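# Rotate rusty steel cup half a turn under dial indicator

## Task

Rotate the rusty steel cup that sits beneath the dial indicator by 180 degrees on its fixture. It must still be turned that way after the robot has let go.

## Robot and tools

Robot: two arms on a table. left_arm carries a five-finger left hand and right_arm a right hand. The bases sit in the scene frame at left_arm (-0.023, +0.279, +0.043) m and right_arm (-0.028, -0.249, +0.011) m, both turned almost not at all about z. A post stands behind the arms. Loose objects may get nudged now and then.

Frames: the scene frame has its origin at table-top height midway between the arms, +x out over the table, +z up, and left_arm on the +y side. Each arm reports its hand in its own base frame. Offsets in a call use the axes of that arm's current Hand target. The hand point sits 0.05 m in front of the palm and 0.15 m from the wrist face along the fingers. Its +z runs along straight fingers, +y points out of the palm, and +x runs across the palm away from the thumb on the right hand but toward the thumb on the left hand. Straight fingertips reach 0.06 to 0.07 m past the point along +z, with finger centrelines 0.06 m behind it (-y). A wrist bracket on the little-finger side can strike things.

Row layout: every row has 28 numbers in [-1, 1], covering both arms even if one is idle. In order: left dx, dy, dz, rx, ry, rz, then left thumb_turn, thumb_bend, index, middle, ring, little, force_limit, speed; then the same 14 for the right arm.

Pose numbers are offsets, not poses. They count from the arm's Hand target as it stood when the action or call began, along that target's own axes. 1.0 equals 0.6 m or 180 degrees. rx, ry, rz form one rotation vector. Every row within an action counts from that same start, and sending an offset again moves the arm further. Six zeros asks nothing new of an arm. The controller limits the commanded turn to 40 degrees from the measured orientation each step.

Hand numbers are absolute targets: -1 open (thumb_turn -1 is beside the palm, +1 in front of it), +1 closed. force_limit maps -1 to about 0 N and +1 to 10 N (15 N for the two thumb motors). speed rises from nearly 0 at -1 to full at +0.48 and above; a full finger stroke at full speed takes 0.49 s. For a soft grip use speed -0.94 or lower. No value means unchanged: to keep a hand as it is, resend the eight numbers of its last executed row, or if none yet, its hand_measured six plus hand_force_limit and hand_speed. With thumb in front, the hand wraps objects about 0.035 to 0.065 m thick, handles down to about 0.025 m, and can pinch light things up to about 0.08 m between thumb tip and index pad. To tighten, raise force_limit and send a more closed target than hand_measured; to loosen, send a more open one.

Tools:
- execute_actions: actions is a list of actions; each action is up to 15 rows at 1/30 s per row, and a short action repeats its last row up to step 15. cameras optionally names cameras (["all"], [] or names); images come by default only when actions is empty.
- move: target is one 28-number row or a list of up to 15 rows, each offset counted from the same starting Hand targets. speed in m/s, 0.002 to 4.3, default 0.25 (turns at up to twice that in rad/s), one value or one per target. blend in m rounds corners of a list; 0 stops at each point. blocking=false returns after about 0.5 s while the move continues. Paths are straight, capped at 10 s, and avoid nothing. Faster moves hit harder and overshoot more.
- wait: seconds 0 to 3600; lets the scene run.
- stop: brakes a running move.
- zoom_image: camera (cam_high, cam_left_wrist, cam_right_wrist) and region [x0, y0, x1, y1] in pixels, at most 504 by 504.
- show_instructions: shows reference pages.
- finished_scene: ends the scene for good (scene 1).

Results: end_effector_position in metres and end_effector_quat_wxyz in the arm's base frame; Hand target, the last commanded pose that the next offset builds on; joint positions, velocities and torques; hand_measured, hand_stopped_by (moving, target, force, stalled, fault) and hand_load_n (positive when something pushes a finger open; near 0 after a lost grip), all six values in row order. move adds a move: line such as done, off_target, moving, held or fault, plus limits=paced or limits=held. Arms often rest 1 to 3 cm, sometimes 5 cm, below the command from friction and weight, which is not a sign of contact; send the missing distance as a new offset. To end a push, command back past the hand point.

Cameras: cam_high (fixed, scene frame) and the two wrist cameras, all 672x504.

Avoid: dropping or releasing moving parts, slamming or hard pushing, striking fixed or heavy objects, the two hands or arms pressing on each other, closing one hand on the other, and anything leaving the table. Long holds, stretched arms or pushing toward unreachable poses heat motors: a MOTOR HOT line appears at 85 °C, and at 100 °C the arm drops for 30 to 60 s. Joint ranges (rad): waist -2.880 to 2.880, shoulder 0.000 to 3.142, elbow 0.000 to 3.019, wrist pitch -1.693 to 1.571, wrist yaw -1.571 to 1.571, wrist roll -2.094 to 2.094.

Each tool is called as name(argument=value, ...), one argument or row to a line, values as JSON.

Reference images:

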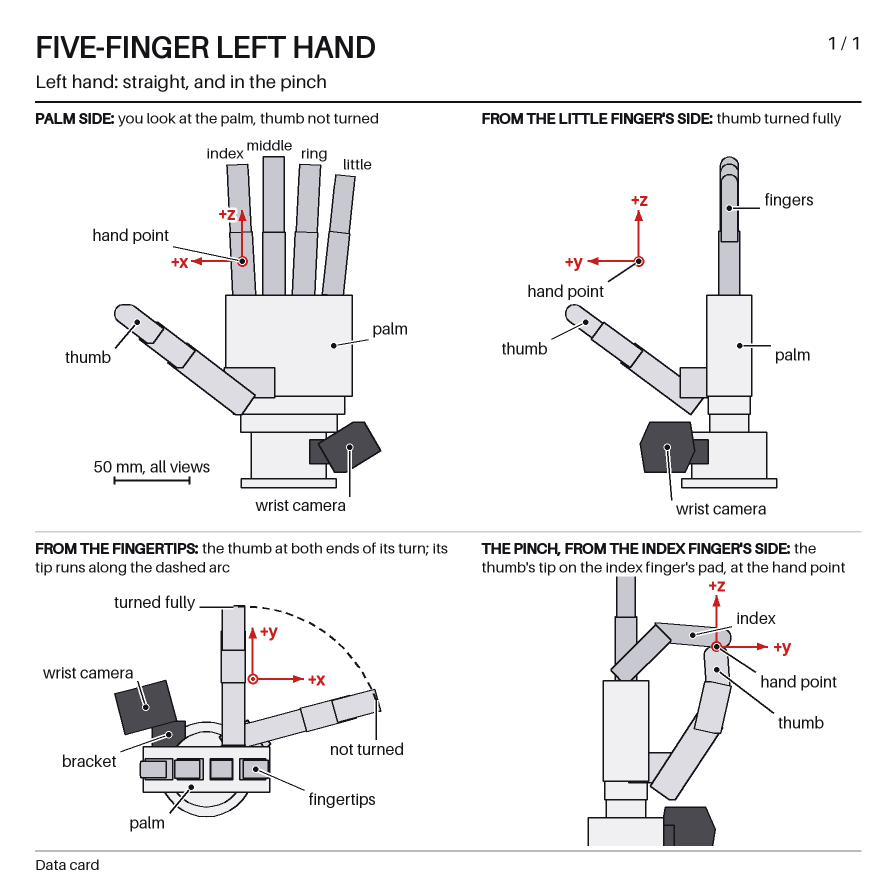

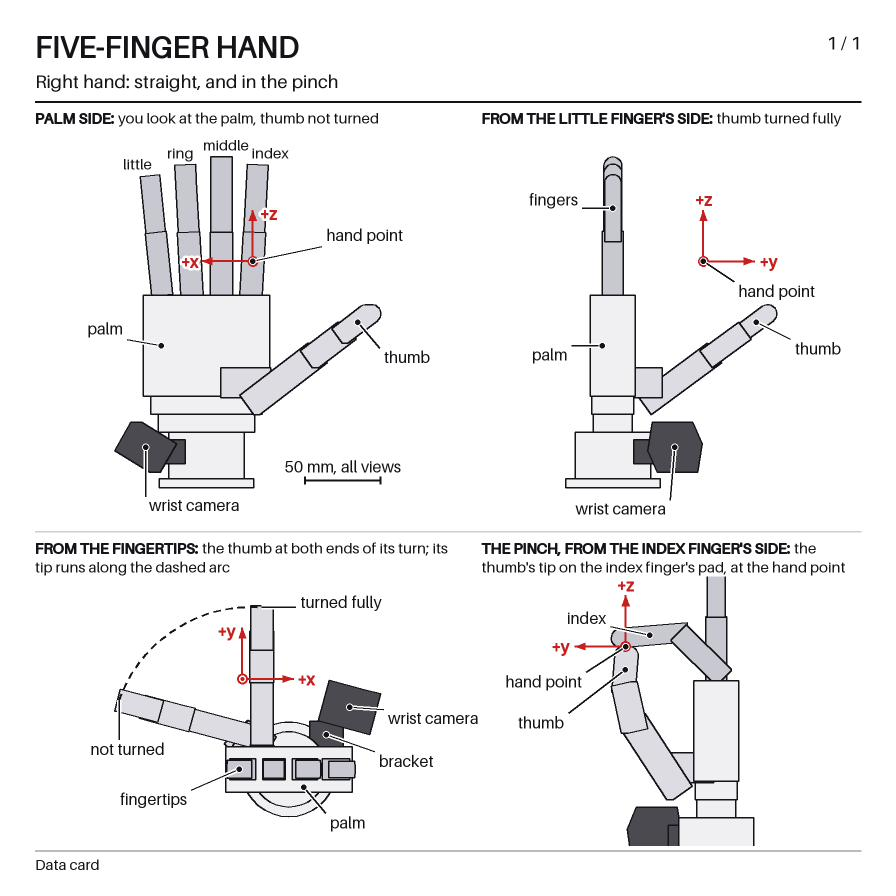

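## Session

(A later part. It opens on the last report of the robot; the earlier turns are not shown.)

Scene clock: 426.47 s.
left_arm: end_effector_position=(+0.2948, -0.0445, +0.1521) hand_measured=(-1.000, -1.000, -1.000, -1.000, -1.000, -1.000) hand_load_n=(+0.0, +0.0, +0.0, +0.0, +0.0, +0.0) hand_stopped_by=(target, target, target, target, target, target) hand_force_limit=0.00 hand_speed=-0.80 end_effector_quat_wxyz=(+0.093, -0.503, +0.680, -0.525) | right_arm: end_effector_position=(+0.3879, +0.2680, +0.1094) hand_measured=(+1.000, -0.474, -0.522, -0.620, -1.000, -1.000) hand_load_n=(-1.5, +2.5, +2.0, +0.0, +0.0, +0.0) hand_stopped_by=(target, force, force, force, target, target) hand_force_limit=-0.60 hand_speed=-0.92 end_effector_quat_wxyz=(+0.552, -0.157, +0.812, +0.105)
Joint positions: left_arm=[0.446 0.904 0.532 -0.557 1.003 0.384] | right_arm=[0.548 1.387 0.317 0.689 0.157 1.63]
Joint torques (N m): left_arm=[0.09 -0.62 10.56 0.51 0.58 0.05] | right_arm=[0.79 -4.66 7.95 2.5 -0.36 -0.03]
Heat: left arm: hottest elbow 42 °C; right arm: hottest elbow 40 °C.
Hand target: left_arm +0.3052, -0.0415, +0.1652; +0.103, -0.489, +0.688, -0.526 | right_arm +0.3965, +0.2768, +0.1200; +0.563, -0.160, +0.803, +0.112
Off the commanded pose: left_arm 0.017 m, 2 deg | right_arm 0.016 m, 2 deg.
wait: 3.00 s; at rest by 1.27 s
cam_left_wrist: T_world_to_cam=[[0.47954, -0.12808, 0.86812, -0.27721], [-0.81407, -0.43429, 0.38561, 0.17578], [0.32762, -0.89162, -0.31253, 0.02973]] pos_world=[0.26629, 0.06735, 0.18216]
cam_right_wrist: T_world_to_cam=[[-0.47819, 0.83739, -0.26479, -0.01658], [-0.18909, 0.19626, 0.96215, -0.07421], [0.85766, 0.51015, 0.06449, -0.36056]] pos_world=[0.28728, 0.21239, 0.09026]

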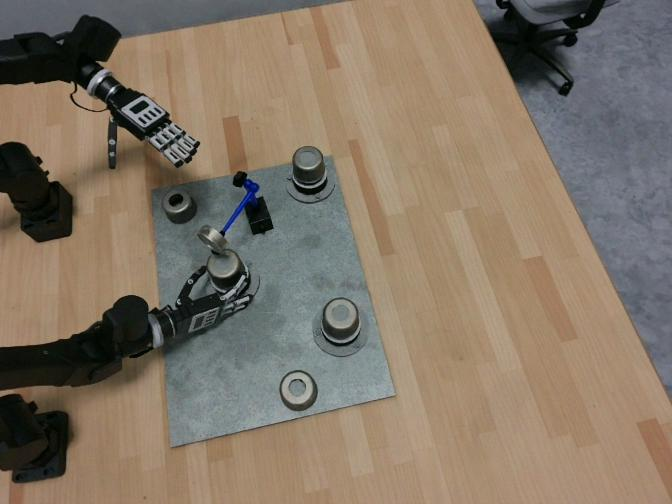

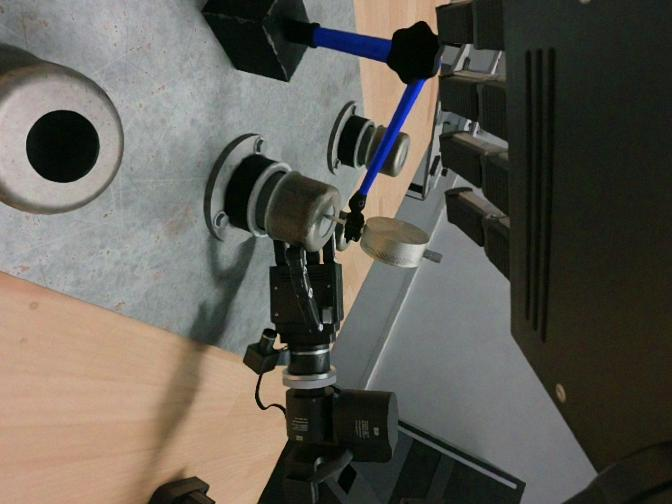

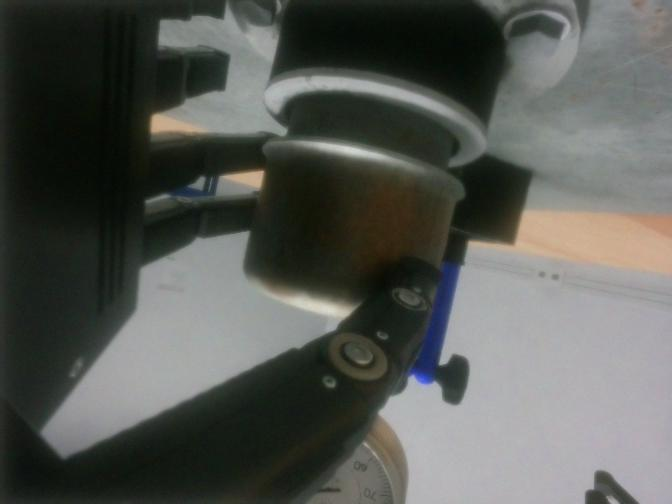

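execute_actions(
  actions=[
    [[0,0,0,0,0,0,-1,-1,-1,-1,-1,-1,0,-0.8,0,0,0,0,0,0,1,-0.15,-0.25,-0.3,-1,-1,-0.35,-0.94]],
  ],
  cameras=["cam_high","cam_right_wrist"],
)

zoom_image(
  camera="cam_high",
  region=[120, 200, 290, 330],
)

zoom_image(
  camera="cam_right_wrist",
  region=[220, 100, 520, 380],
)

Scene clock: 438.40 s.
left_arm: end_effector_position=(+0.2948, -0.0445, +0.1521) hand_measured=(-1.000, -1.000, -1.000, -1.000, -1.000, -1.000) hand_load_n=(+0.0, -0.5, +0.0, +0.0, -0.5, +0.0) hand_stopped_by=(target, target, target, target, target, target) hand_force_limit=0.00 hand_speed=-0.80 end_effector_quat_wxyz=(+0.093, -0.503, +0.680, -0.525) | right_arm: end_effector_position=(+0.3881, +0.2677, +0.1094) hand_measured=(+1.000, -0.466, -0.514, -0.600, -1.000, -1.000) hand_load_n=(-2.0, +5.0, +3.0, +3.5, +0.0, +0.0) hand_stopped_by=(target, force, force, force, target, target) hand_force_limit=-0.35 hand_speed=-0.94 end_effector_quat_wxyz=(+0.552, -0.157, +0.812, +0.105)
Joint positions: left_arm=[0.446 0.904 0.532 -0.557 1.003 0.384] | right_arm=[0.547 1.387 0.317 0.689 0.157 1.63]
Joint torques (N m): left_arm=[0.21 -0.26 10.61 0.53 0.58 0.06] | right_arm=[0.73 -4.66 8.01 2.47 -0.36 -0.05]
Heat: left arm: hottest elbow 42 °C; right arm: hottest elbow 40 °C.
Hand target: left_arm +0.3052, -0.0415, +0.1652; +0.103, -0.489, +0.688, -0.526 | right_arm +0.3965, +0.2768, +0.1200; +0.563, -0.160, +0.803, +0.112
Off the commanded pose: left_arm 0.017 m, 2 deg | right_arm 0.016 m, 2 deg.
cam_right_wrist: T_world_to_cam=[[-0.47759, 0.83775, -0.26473, -0.01653], [-0.18891, 0.19634, 0.96217, -0.0742], [0.85803, 0.50953, 0.06449, -0.36047]] pos_world=[0.28738, 0.21209, 0.09026]

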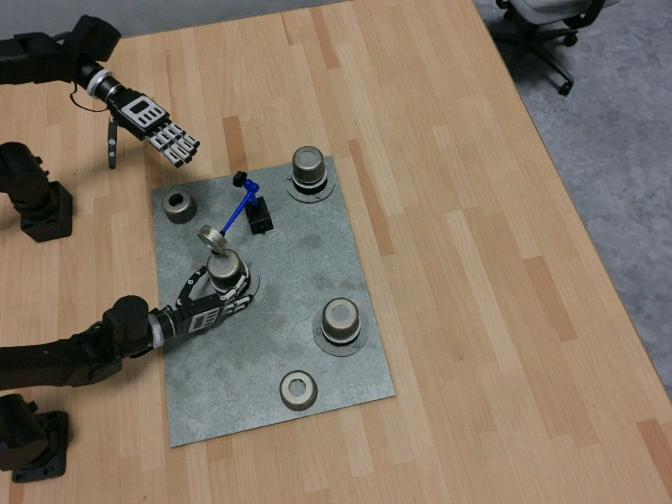

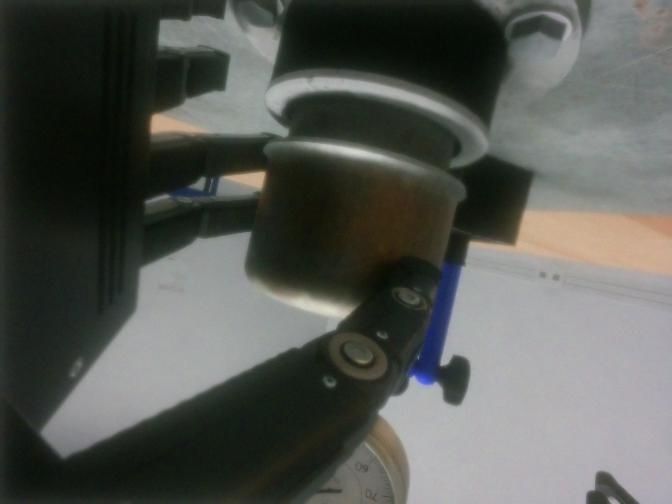

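Scaled by 2.965 from the camera's image (finer frame: 960x720).

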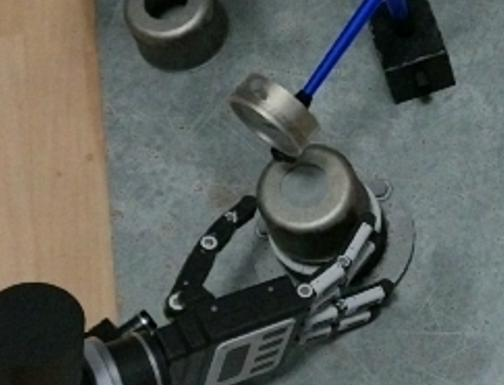

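Scaled by 1.680 from the camera's image (finer frame: 960x720).

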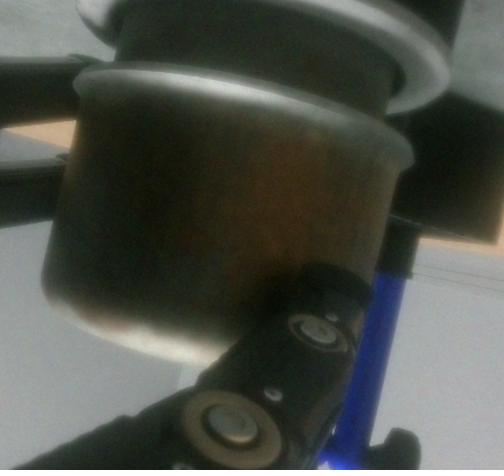

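move(
  target=[0,0,0,0,0,0,-1,-1,-1,-1,-1,-1,0,-0.8,-0.0003,-0.0067,0.0008,-0.0783,0,-0.0285,1,-0.15,-0.25,-0.3,-1,-1,-0.35,-0.94],
  cameras=["all"],
  speed=0.12,
)

zoom_image(
  camera="cam_right_wrist",
  region=[220, 100, 520, 380],
)

zoom_image(
  camera="cam_high",
  region=[120, 200, 290, 330],
)

zoom_image(
  camera="cam_left_wrist",
  region=[180, 120, 400, 400],
)

Scene clock: 454.27 s.
left_arm: end_effector_position=(+0.2948, -0.0445, +0.1521) hand_measured=(-1.000, -1.000, -1.000, -1.000, -1.000, -1.000) hand_load_n=(+0.0, +0.0, +0.0, +0.0, +0.0, +0.0) hand_stopped_by=(target, target, target, target, target, target) hand_force_limit=0.00 hand_speed=-0.80 end_effector_quat_wxyz=(+0.093, -0.503, +0.680, -0.525) | right_arm: end_effector_position=(+0.3928, +0.2600, +0.1096) hand_measured=(+1.000, -0.466, -0.514, -0.600, -1.000, -1.000) hand_load_n=(-1.0, +1.0, +0.5, +3.5, +0.0, +0.0) hand_stopped_by=(target, force, force, force, target, target) hand_force_limit=-0.35 hand_speed=-0.94 end_effector_quat_wxyz=(+0.536, -0.248, +0.788, +0.175)
Joint positions: left_arm=[0.446 0.904 0.532 -0.557 1.003 0.384] | right_arm=[0.353 1.435 0.362 0.687 -0.249 1.481]
Joint torques (N m): left_arm=[-0.09 -0.62 10.61 0.55 0.58 0.06] | right_arm=[1.73 -5.42 8.43 1.88 -0.92 -0.09]
Heat: left arm: hottest elbow 43 °C; right arm: hottest elbow 40 °C.
Hand target: left_arm +0.3052, -0.0415, +0.1652; +0.103, -0.489, +0.688, -0.526 | right_arm +0.3985, +0.2732, +0.1200; +0.543, -0.264, +0.776, +0.184
Off the commanded pose: left_arm 0.017 m, 2 deg | right_arm 0.018 m, 3 deg.
move: off_target (right_arm)
cam_left_wrist: T_world_to_cam=[[0.47954, -0.12808, 0.86812, -0.27721], [-0.81407, -0.43429, 0.38561, 0.17578], [0.32762, -0.89162, -0.31253, 0.02973]] pos_world=[0.26629, 0.06735, 0.18216]
cam_right_wrist: T_world_to_cam=[[-0.66262, 0.70482, -0.25332, 0.09824], [-0.22531, 0.13497, 0.96489, -0.04204], [0.71427, 0.69643, 0.06936, -0.35338]] pos_world=[0.30802, 0.18254, 0.08996]

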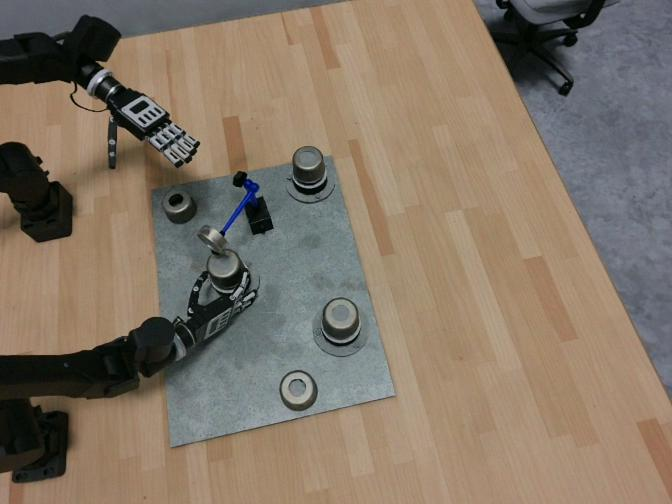

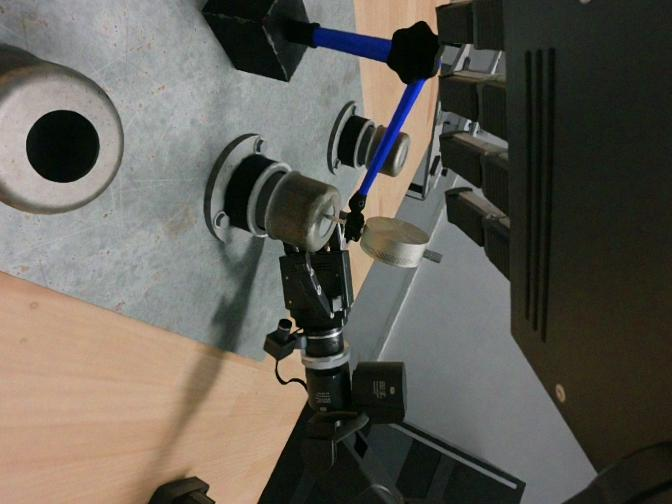

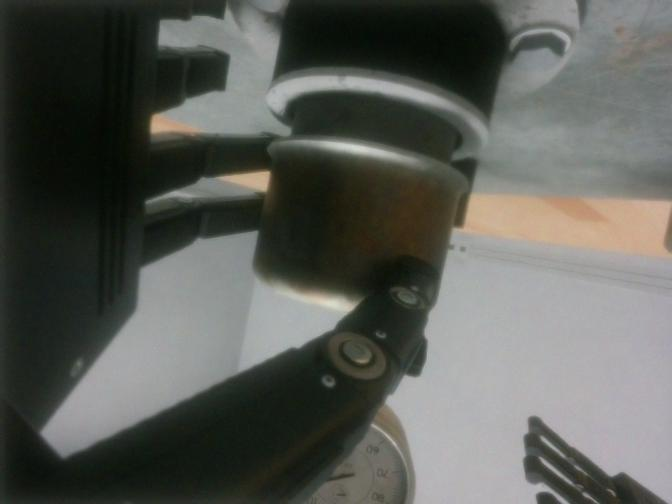

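Scaled by 1.680 from the camera's image (finer frame: 960x720).

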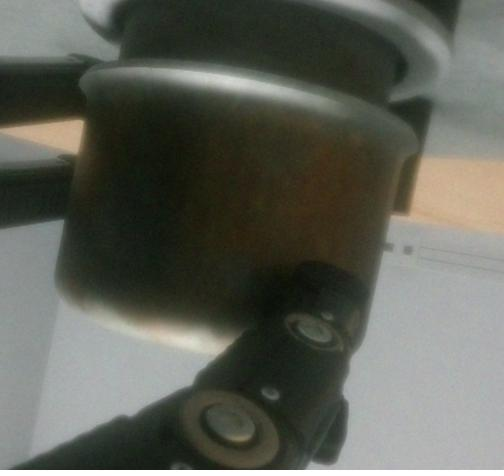

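Scaled by 2.965 from the camera's image (finer frame: 960x720).

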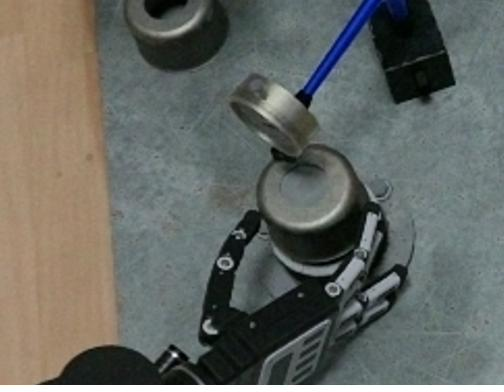

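Scaled by 1.800 from the camera's image (finer frame: 960x720).

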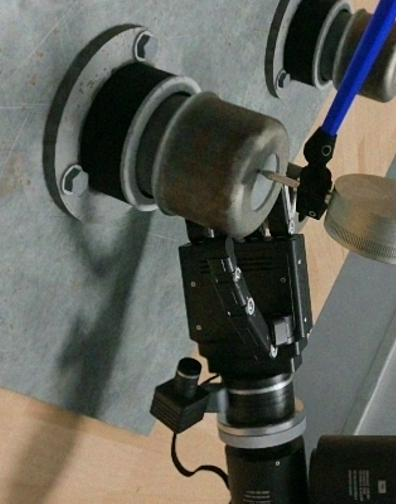

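zoom_image(
  camera="cam_left_wrist",
  region=[250, 150, 360, 270],
)

zoom_image(
  camera="cam_high",
  region=[190, 230, 270, 310],
)

Scaled by 4.200 from the camera's image (finer frame: 960x720).

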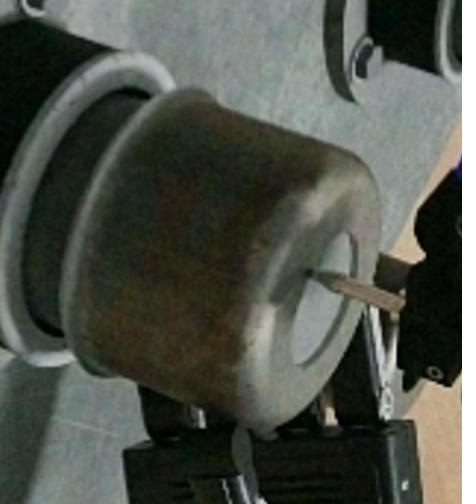

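Scaled by 6.300 from the camera's image (finer frame: 960x720).

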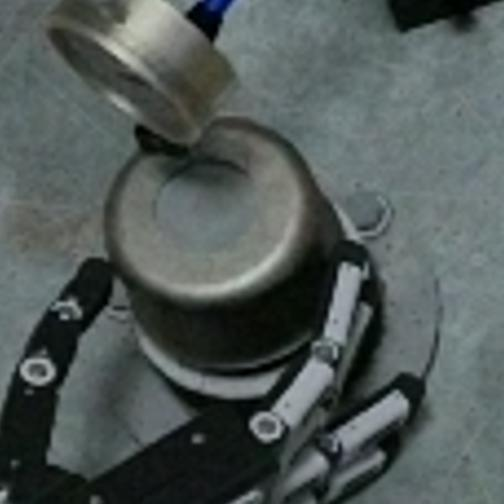

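move(
  target=[0,0,0,0,0,0,-1,-1,-1,-1,-1,-1,0,-0.8,0.0,-0.0015,0.0008,-0.0783,0,-0.0285,1,-0.15,-0.25,-0.3,-1,-1,-0.35,-0.94],
  cameras=["all"],
  speed=0.12,
)

zoom_image(
  camera="cam_right_wrist",
  region=[220, 100, 520, 380],
)

zoom_image(
  camera="cam_left_wrist",
  region=[250, 150, 360, 270],
)

Scene clock: 476.73 s.
left_arm: end_effector_position=(+0.2948, -0.0445, +0.1521) hand_measured=(-1.000, -1.000, -1.000, -1.000, -1.000, -1.000) hand_load_n=(+0.0, +0.0, +0.0, +0.0, +0.0, +0.0) hand_stopped_by=(target, target, target, target, target, target) hand_force_limit=0.00 hand_speed=-0.80 end_effector_quat_wxyz=(+0.093, -0.503, +0.680, -0.525) | right_arm: end_effector_position=(+0.3992, +0.2572, +0.1109) hand_measured=(+1.000, -0.466, -0.512, -0.600, -1.000, -1.000) hand_load_n=(-1.5, +2.5, +0.0, +4.5, +0.0, +0.0) hand_stopped_by=(target, force, force, force, target, target) hand_force_limit=-0.35 hand_speed=-0.94 end_effector_quat_wxyz=(+0.514, -0.349, +0.747, +0.236)
Joint positions: left_arm=[0.446 0.904 0.532 -0.557 1.003 0.384] | right_arm=[0.221 1.509 0.476 0.582 -0.595 1.299]
Joint torques (N m): left_arm=[-0.03 -0.44 10.59 0.58 0.58 0.05] | right_arm=[2.61 -6.83 8.17 1.58 -1.27 0.08]
Heat: left arm: hottest elbow 43 °C; right arm: hottest elbow 40 °C.
Hand target: left_arm +0.3052, -0.0415, +0.1652; +0.103, -0.489, +0.688, -0.526 | right_arm +0.3993, +0.2729, +0.1198; +0.514, -0.363, +0.735, +0.254
Off the commanded pose: left_arm 0.017 m, 2 deg | right_arm 0.018 m, 3 deg.
move: off_target (right_arm)
cam_left_wrist: T_world_to_cam=[[0.47954, -0.12808, 0.86812, -0.27721], [-0.81407, -0.43429, 0.38561, 0.17578], [0.32762, -0.89162, -0.31253, 0.02973]] pos_world=[0.26629, 0.06735, 0.18216]
cam_right_wrist: T_world_to_cam=[[-0.81324, 0.5161, -0.26884, 0.21513], [-0.26639, 0.08057, 0.96049, -0.01054], [0.51737, 0.85273, 0.07196, -0.31799]] pos_world=[0.33667, 0.16098, 0.09085]

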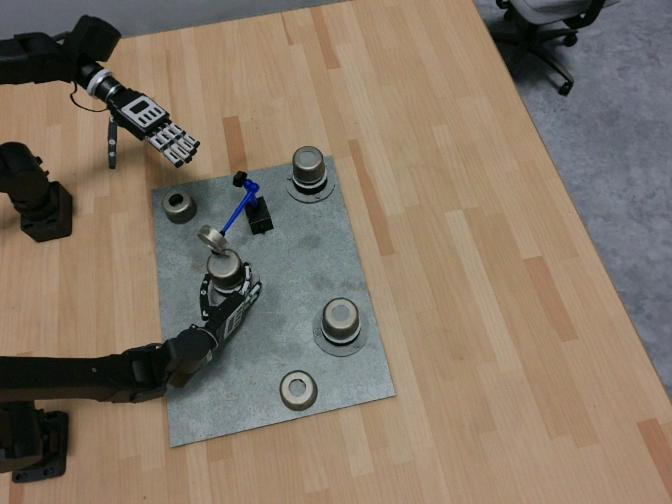

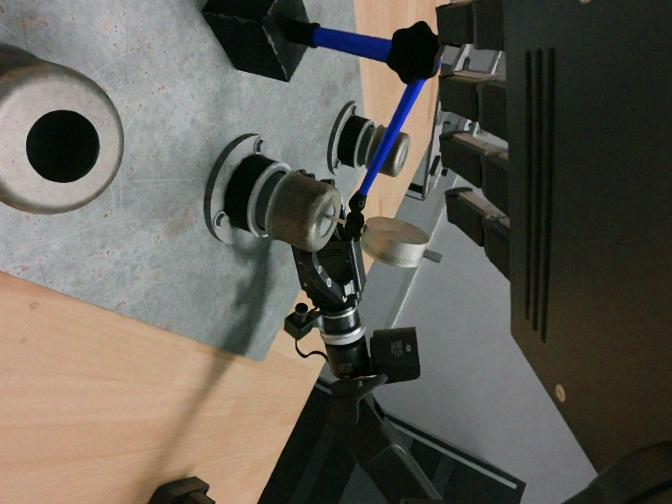

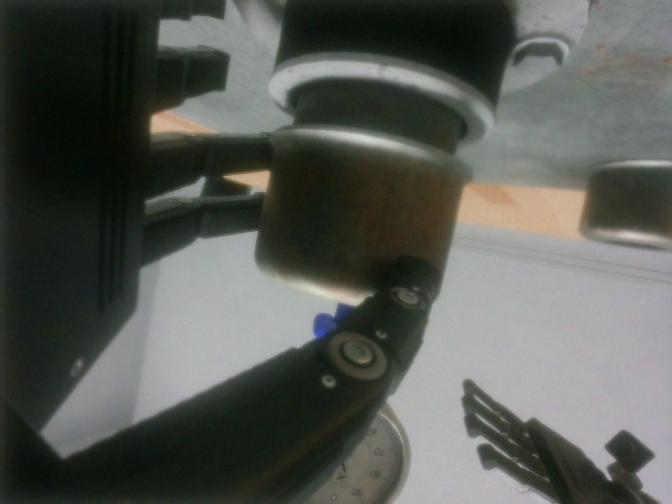

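Scaled by 1.680 from the camera's image (finer frame: 960x720).

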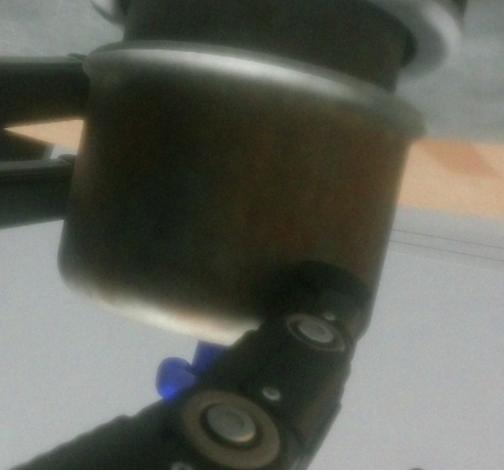

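Scaled by 4.200 from the camera's image (finer frame: 960x720).

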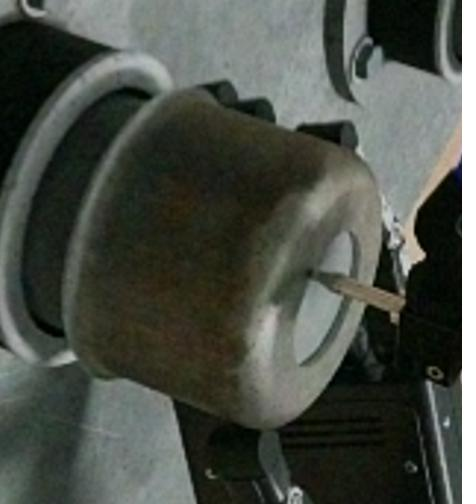

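move(
  target=[0,0,0,0,0,0,-1,-1,-1,-1,-1,-1,0,-0.8,0.001,0.006,0.0,-0.0783,0,-0.0285,1,-0.15,-0.25,-0.3,-1,-1,-0.35,-0.94],
  cameras=["all"],
  speed=0.12,
)

zoom_image(
  camera="cam_right_wrist",
  region=[220, 100, 520, 380],
)

zoom_image(
  camera="cam_left_wrist",
  region=[250, 150, 360, 270],
)

Scene clock: 488.17 s.
left_arm: end_effector_position=(+0.2948, -0.0445, +0.1521) hand_measured=(-1.000, -1.000, -1.000, -1.000, -1.000, -1.000) hand_load_n=(+0.0, +0.0, +0.0, +0.0, -0.5, +0.0) hand_stopped_by=(target, target, target, target, target, target) hand_force_limit=0.00 hand_speed=-0.80 end_effector_quat_wxyz=(+0.093, -0.503, +0.680, -0.525) | right_arm: end_effector_position=(+0.4012, +0.2715, +0.1253) hand_measured=(+1.000, -0.464, -0.512, -0.600, -1.000, -1.000) hand_load_n=(+0.0, +0.0, +0.0, +3.5, +0.0, +0.0) hand_stopped_by=(target, force, force, force, target, target) hand_force_limit=-0.35 hand_speed=-0.94 end_effector_quat_wxyz=(+0.486, -0.447, +0.683, +0.311)
Joint positions: left_arm=[0.446 0.904 0.532 -0.557 1.003 0.384] | right_arm=[0.186 1.583 0.646 0.383 -0.883 1.114]
Joint torques (N m): left_arm=[-0.03 -0.44 10.52 0.49 0.57 0.07] | right_arm=[1.08 -7.77 6.64 0.79 -1.01 -0.15]
Heat: left arm: hottest elbow 43 °C; right arm: hottest elbow 41 °C.
Hand target: left_arm +0.3052, -0.0415, +0.1652; +0.103, -0.489, +0.688, -0.526 | right_arm +0.3964, +0.2749, +0.1192; +0.477, -0.455, +0.681, +0.318
Off the commanded pose: left_arm 0.017 m, 2 deg | right_arm 0.009 m, 2 deg.
move: done
cam_left_wrist: T_world_to_cam=[[0.47954, -0.12808, 0.86812, -0.27721], [-0.81407, -0.43429, 0.38561, 0.17578], [0.32762, -0.89162, -0.31253, 0.02973]] pos_world=[0.26629, 0.06735, 0.18216]
cam_right_wrist: T_world_to_cam=[[-0.92075, 0.27563, -0.27614, 0.32267], [-0.29276, -0.02024, 0.95597, 0.01341], [0.2579, 0.96105, 0.09933, -0.26098]] pos_world=[0.36833, 0.16215, 0.10221]

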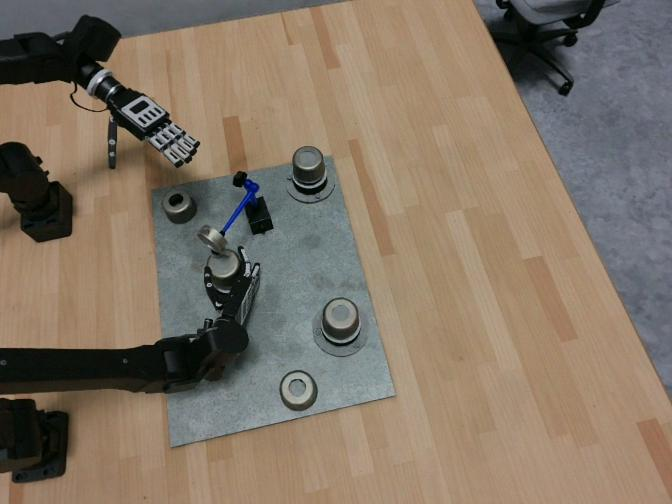

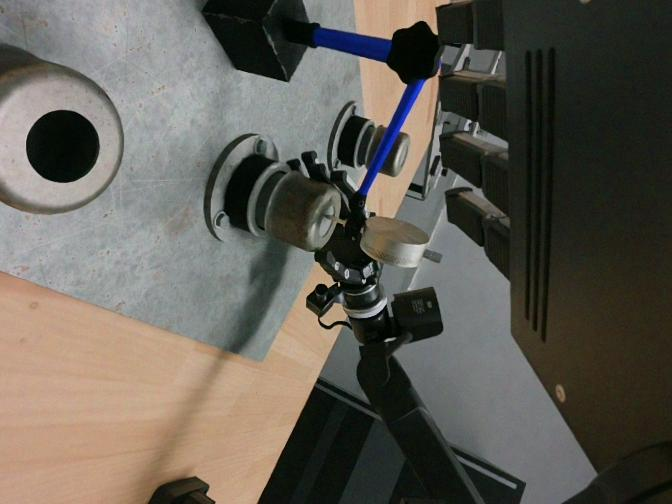

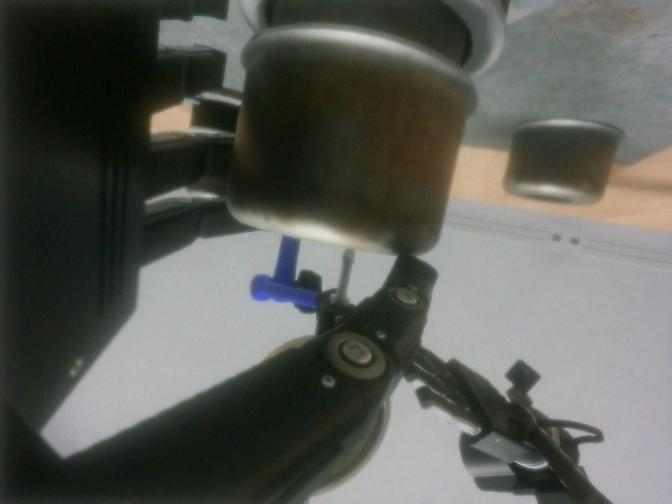

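Scaled by 1.680 from the camera's image (finer frame: 960x720).

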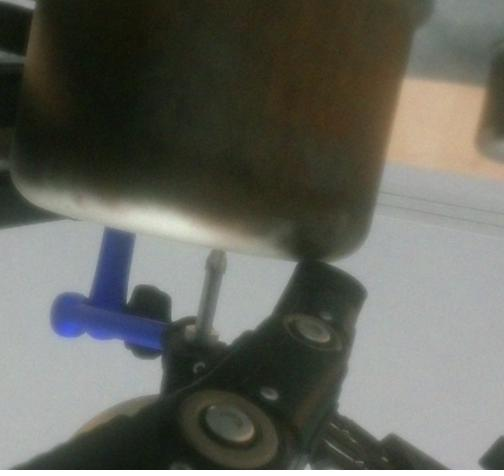

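Scaled by 4.200 from the camera's image (finer frame: 960x720).

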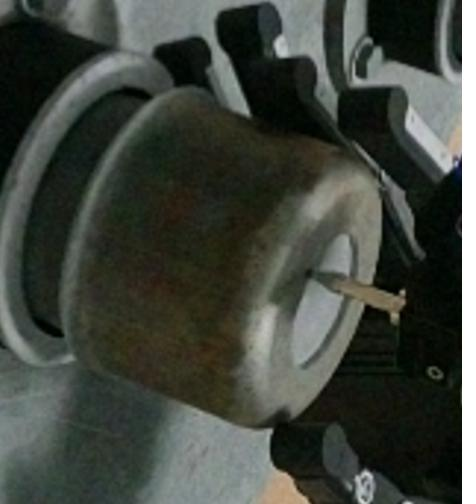

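execute_actions(
  actions=[
    [[0,0,0,0,0,0,-1,-1,-1,-1,-1,-1,0,-0.8,0,0,0,0,0,0,1,-1,-1,-1,-1,-1,-0.35,-0.6]],
  ],
  cameras=["all"],
)

zoom_image(
  camera="cam_left_wrist",
  region=[250, 150, 360, 270],
)

zoom_image(
  camera="cam_high",
  region=[170, 220, 290, 330],
)

Scene clock: 505.83 s.
left_arm: end_effector_position=(+0.2948, -0.0445, +0.1521) hand_measured=(-1.000, -1.000, -1.000, -1.000, -1.000, -1.000) hand_load_n=(+0.0, +0.0, +0.0, +0.0, +0.0, +0.0) hand_stopped_by=(target, target, target, target, target, target) hand_force_limit=0.00 hand_speed=-0.80 end_effector_quat_wxyz=(+0.093, -0.503, +0.680, -0.525) | right_arm: end_effector_position=(+0.3975, +0.2718, +0.1241) hand_measured=(+1.000, -1.000, -1.000, -1.000, -1.000, -1.000) hand_load_n=(+0.0, -0.5, +0.0, +0.0, +0.0, +0.0) hand_stopped_by=(target, target, target, target, target, target) hand_force_limit=-0.35 hand_speed=-0.60 end_effector_quat_wxyz=(+0.481, -0.450, +0.682, +0.317)
Joint positions: left_arm=[0.446 0.904 0.532 -0.557 1.003 0.384] | right_arm=[0.186 1.584 0.646 0.369 -0.898 1.107]
Joint torques (N m): left_arm=[0.15 -0.38 10.58 0.54 0.56 0.06] | right_arm=[1.08 -7.77 6.61 1.25 -0.48 -0.11]
Heat: left arm: hottest elbow 43 °C; right arm: hottest elbow 41 °C.
Hand target: left_arm +0.3052, -0.0415, +0.1652; +0.103, -0.489, +0.688, -0.526 | right_arm +0.3964, +0.2749, +0.1193; +0.477, -0.455, +0.681, +0.318
Off the commanded pose: left_arm 0.017 m, 2 deg | right_arm 0.006 m, 1 deg.
cam_left_wrist: T_world_to_cam=[[0.47954, -0.12808, 0.86812, -0.27721], [-0.81407, -0.43429, 0.38561, 0.17578], [0.32762, -0.89162, -0.31253, 0.02973]] pos_world=[0.26629, 0.06735, 0.18216]
cam_right_wrist: T_world_to_cam=[[-0.92728, 0.26281, -0.26662, 0.32368], [-0.28309, -0.0262, 0.95874, 0.01099], [0.24498, 0.96449, 0.09869, -0.2559]] pos_world=[0.36594, 0.16204, 0.10101]

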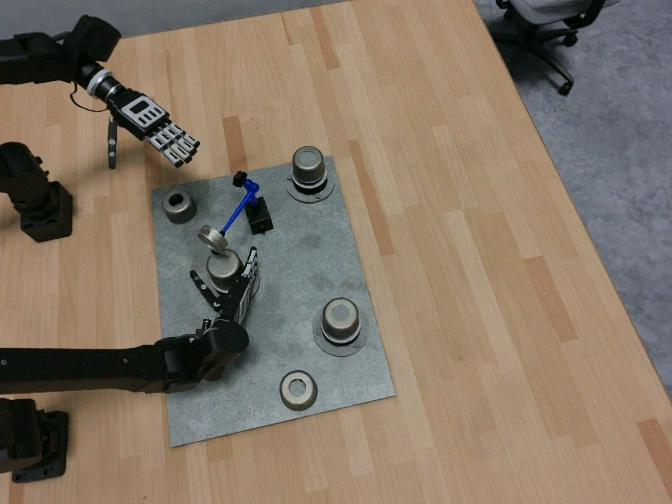

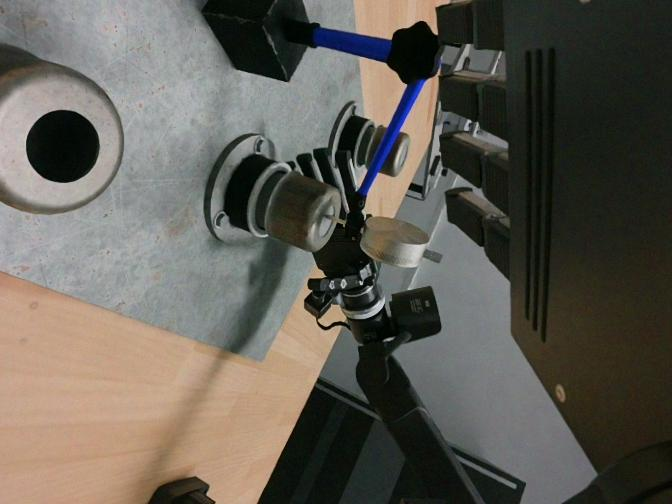

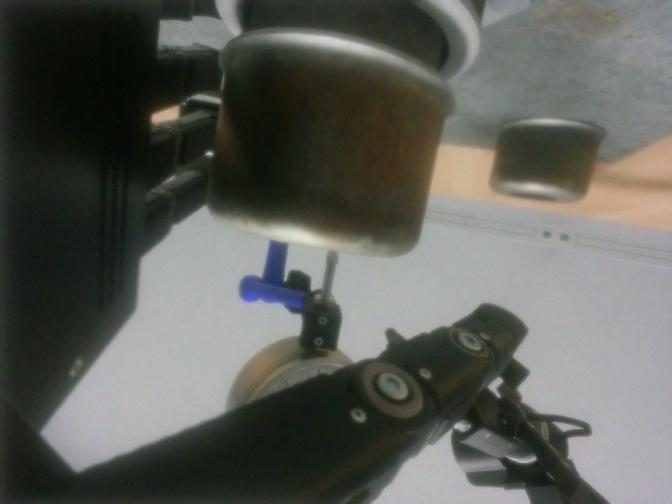

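Scaled by 4.200 from the camera's image (finer frame: 960x720).

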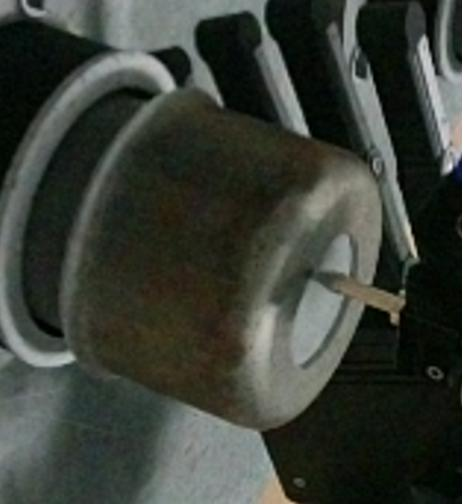

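Scaled by 4.200 from the camera's image (finer frame: 960x720).

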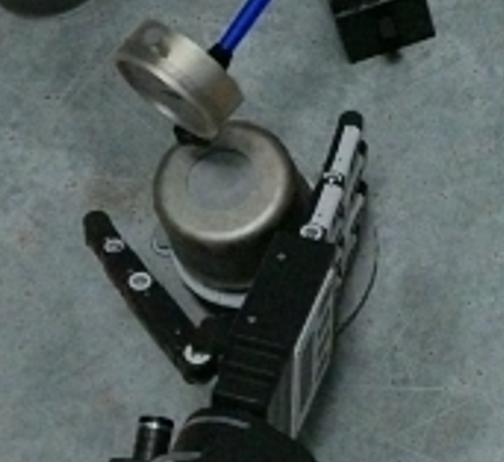

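zoom_image(
  camera="cam_right_wrist",
  region=[190, 10, 470, 270],
)

Scaled by 1.800 from the camera's image (finer frame: 960x720).

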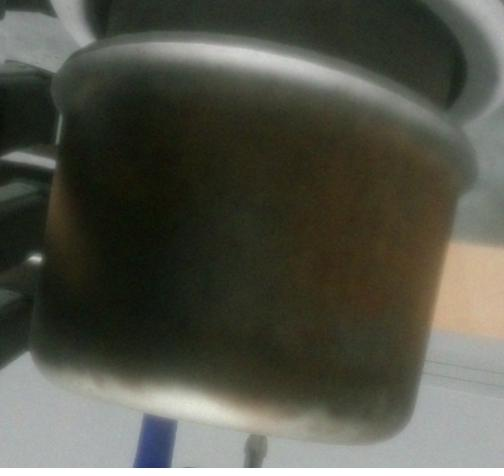

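move(
  target=[
    [0,0,0,0,0,0,-1,-1,-1,-1,-1,-1,0,-0.8,0.0287,-0.021,-0.0742,0,-0.0278,0,1,-1,-1,-1,-1,-1,-0.35,-0.6],
    [0,0,0,0,0,0,-1,-1,-1,-1,-1,-1,0,-0.8,0.0262,0.0132,-0.0657,0.1208,-0.0549,0.0324,1,-1,-1,-1,-1,-1,-0.35,-0.6],
    [0,0,0,0,0,0,-1,-1,-1,-1,-1,-1,0,-0.8,0.0195,0.0428,-0.0475,0.2416,-0.0527,0.0647,1,-1,-1,-1,-1,-1,-0.35,-0.6],
  ],
  cameras=["all"],
  speed=0.12,
  blend=0.01,
)

zoom_image(
  camera="cam_left_wrist",
  region=[250, 150, 360, 270],
)

zoom_image(
  camera="cam_high",
  region=[170, 220, 290, 330],
)

zoom_image(
  camera="cam_right_wrist",
  region=[220, 50, 500, 330],
)

Scene clock: 565.40 s.
left_arm: end_effector_position=(+0.2948, -0.0445, +0.1521) hand_measured=(-1.000, -1.000, -1.000, -1.000, -1.000, -1.000) hand_load_n=(+0.0, +0.0, +0.0, +0.0, +0.0, +0.0) hand_stopped_by=(target, target, target, target, target, target) hand_force_limit=0.00 hand_speed=-0.80 end_effector_quat_wxyz=(+0.093, -0.503, +0.680, -0.525) | right_arm: end_effector_position=(+0.3626, +0.2550, +0.1095) hand_measured=(+1.000, -1.000, -1.000, -1.000, -1.000, -1.000) hand_load_n=(+0.0, +0.0, +0.0, +0.0, +0.0, +0.0) hand_stopped_by=(target, target, target, target, target, target) hand_force_limit=-0.35 hand_speed=-0.60 end_effector_quat_wxyz=(+0.623, -0.156, +0.757, +0.117)
Joint positions: left_arm=[0.446 0.904 0.532 -0.557 1.003 0.384] | right_arm=[0.549 1.583 0.202 1.181 0.157 1.584]
Joint torques (N m): left_arm=[0.09 -0.44 10.56 0.54 0.57 0.06] | right_arm=[1.08 -6.48 2.88 2.78 0.09 0.12]
Heat: left arm: hottest elbow 44 °C; right arm: hottest elbow 40 °C.
Hand target: left_arm +0.3052, -0.0415, +0.1652; +0.103, -0.489, +0.688, -0.526 | right_arm +0.3609, +0.2562, +0.1180; +0.630, -0.150, +0.751, +0.125
Off the commanded pose: left_arm 0.017 m, 2 deg | right_arm 0.009 m, 2 deg.
move: done
cam_left_wrist: T_world_to_cam=[[0.47954, -0.12808, 0.86812, -0.27721], [-0.81407, -0.43429, 0.38561, 0.17578], [0.32762, -0.89162, -0.31253, 0.02973]] pos_world=[0.26629, 0.06735, 0.18216]
cam_right_wrist: T_world_to_cam=[[-0.44161, 0.84613, -0.29839, -0.02956], [-0.35394, 0.1413, 0.92453, 0.0013], [0.82444, 0.5139, 0.23708, -0.3401]] pos_world=[0.2678, 0.1996, 0.07061]

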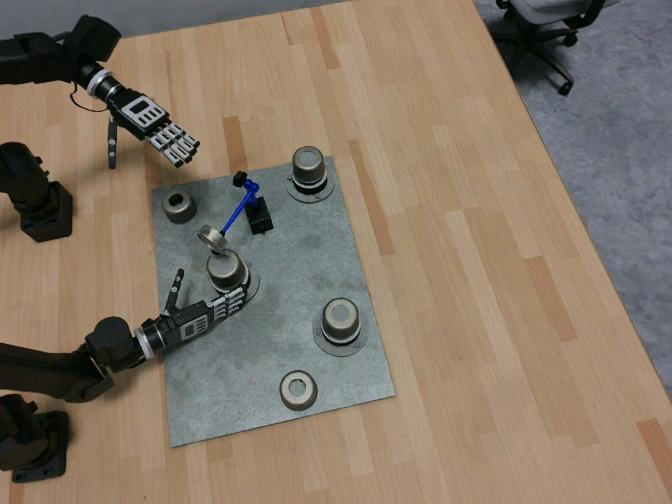

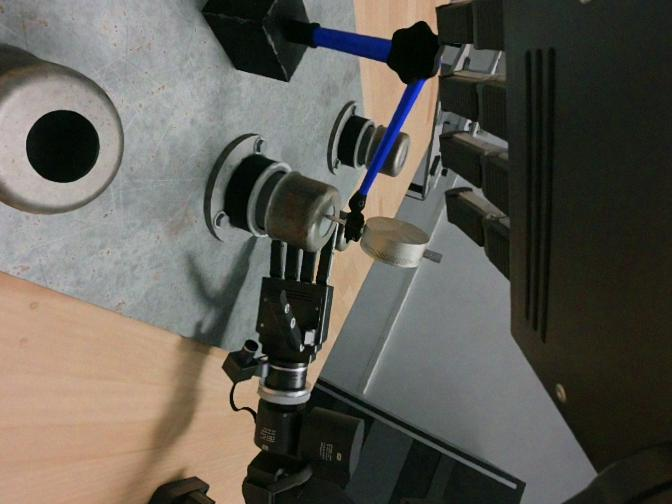

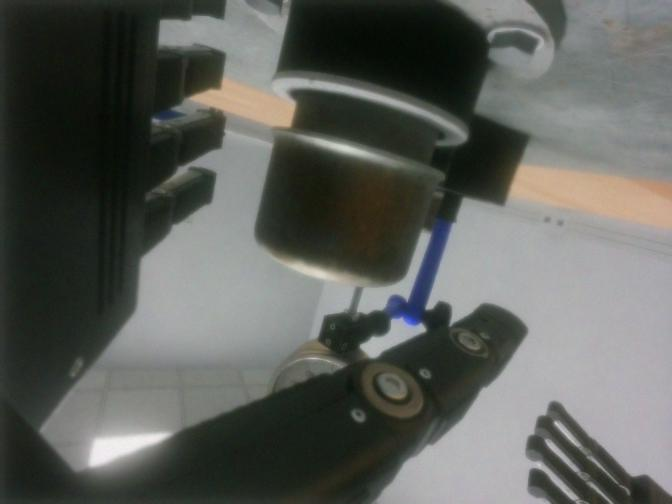

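Scaled by 4.200 from the camera's image (finer frame: 960x720).

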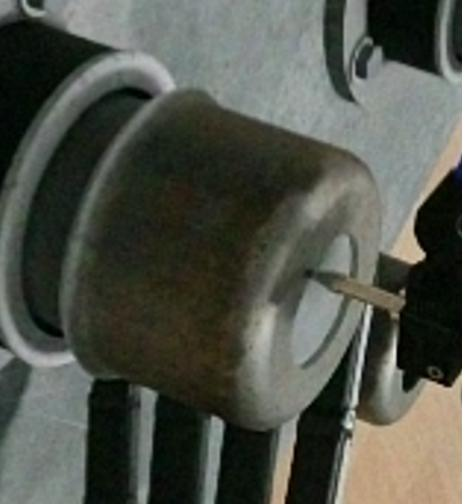

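Scaled by 4.200 from the camera's image (finer frame: 960x720).

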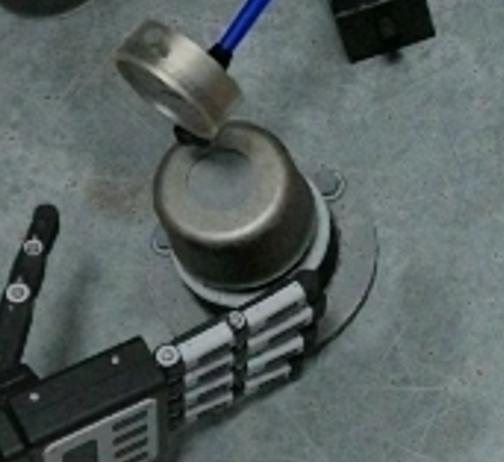

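Scaled by 1.800 from the camera's image (finer frame: 960x720).

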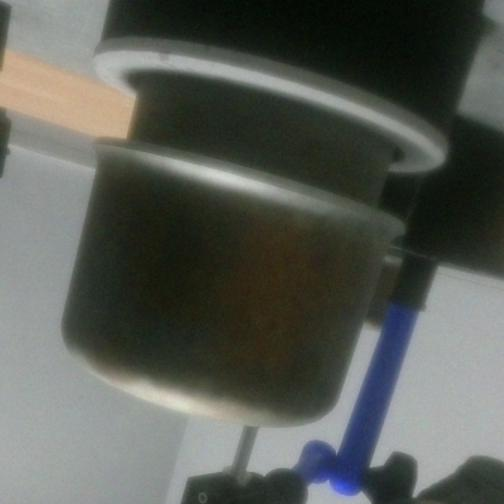

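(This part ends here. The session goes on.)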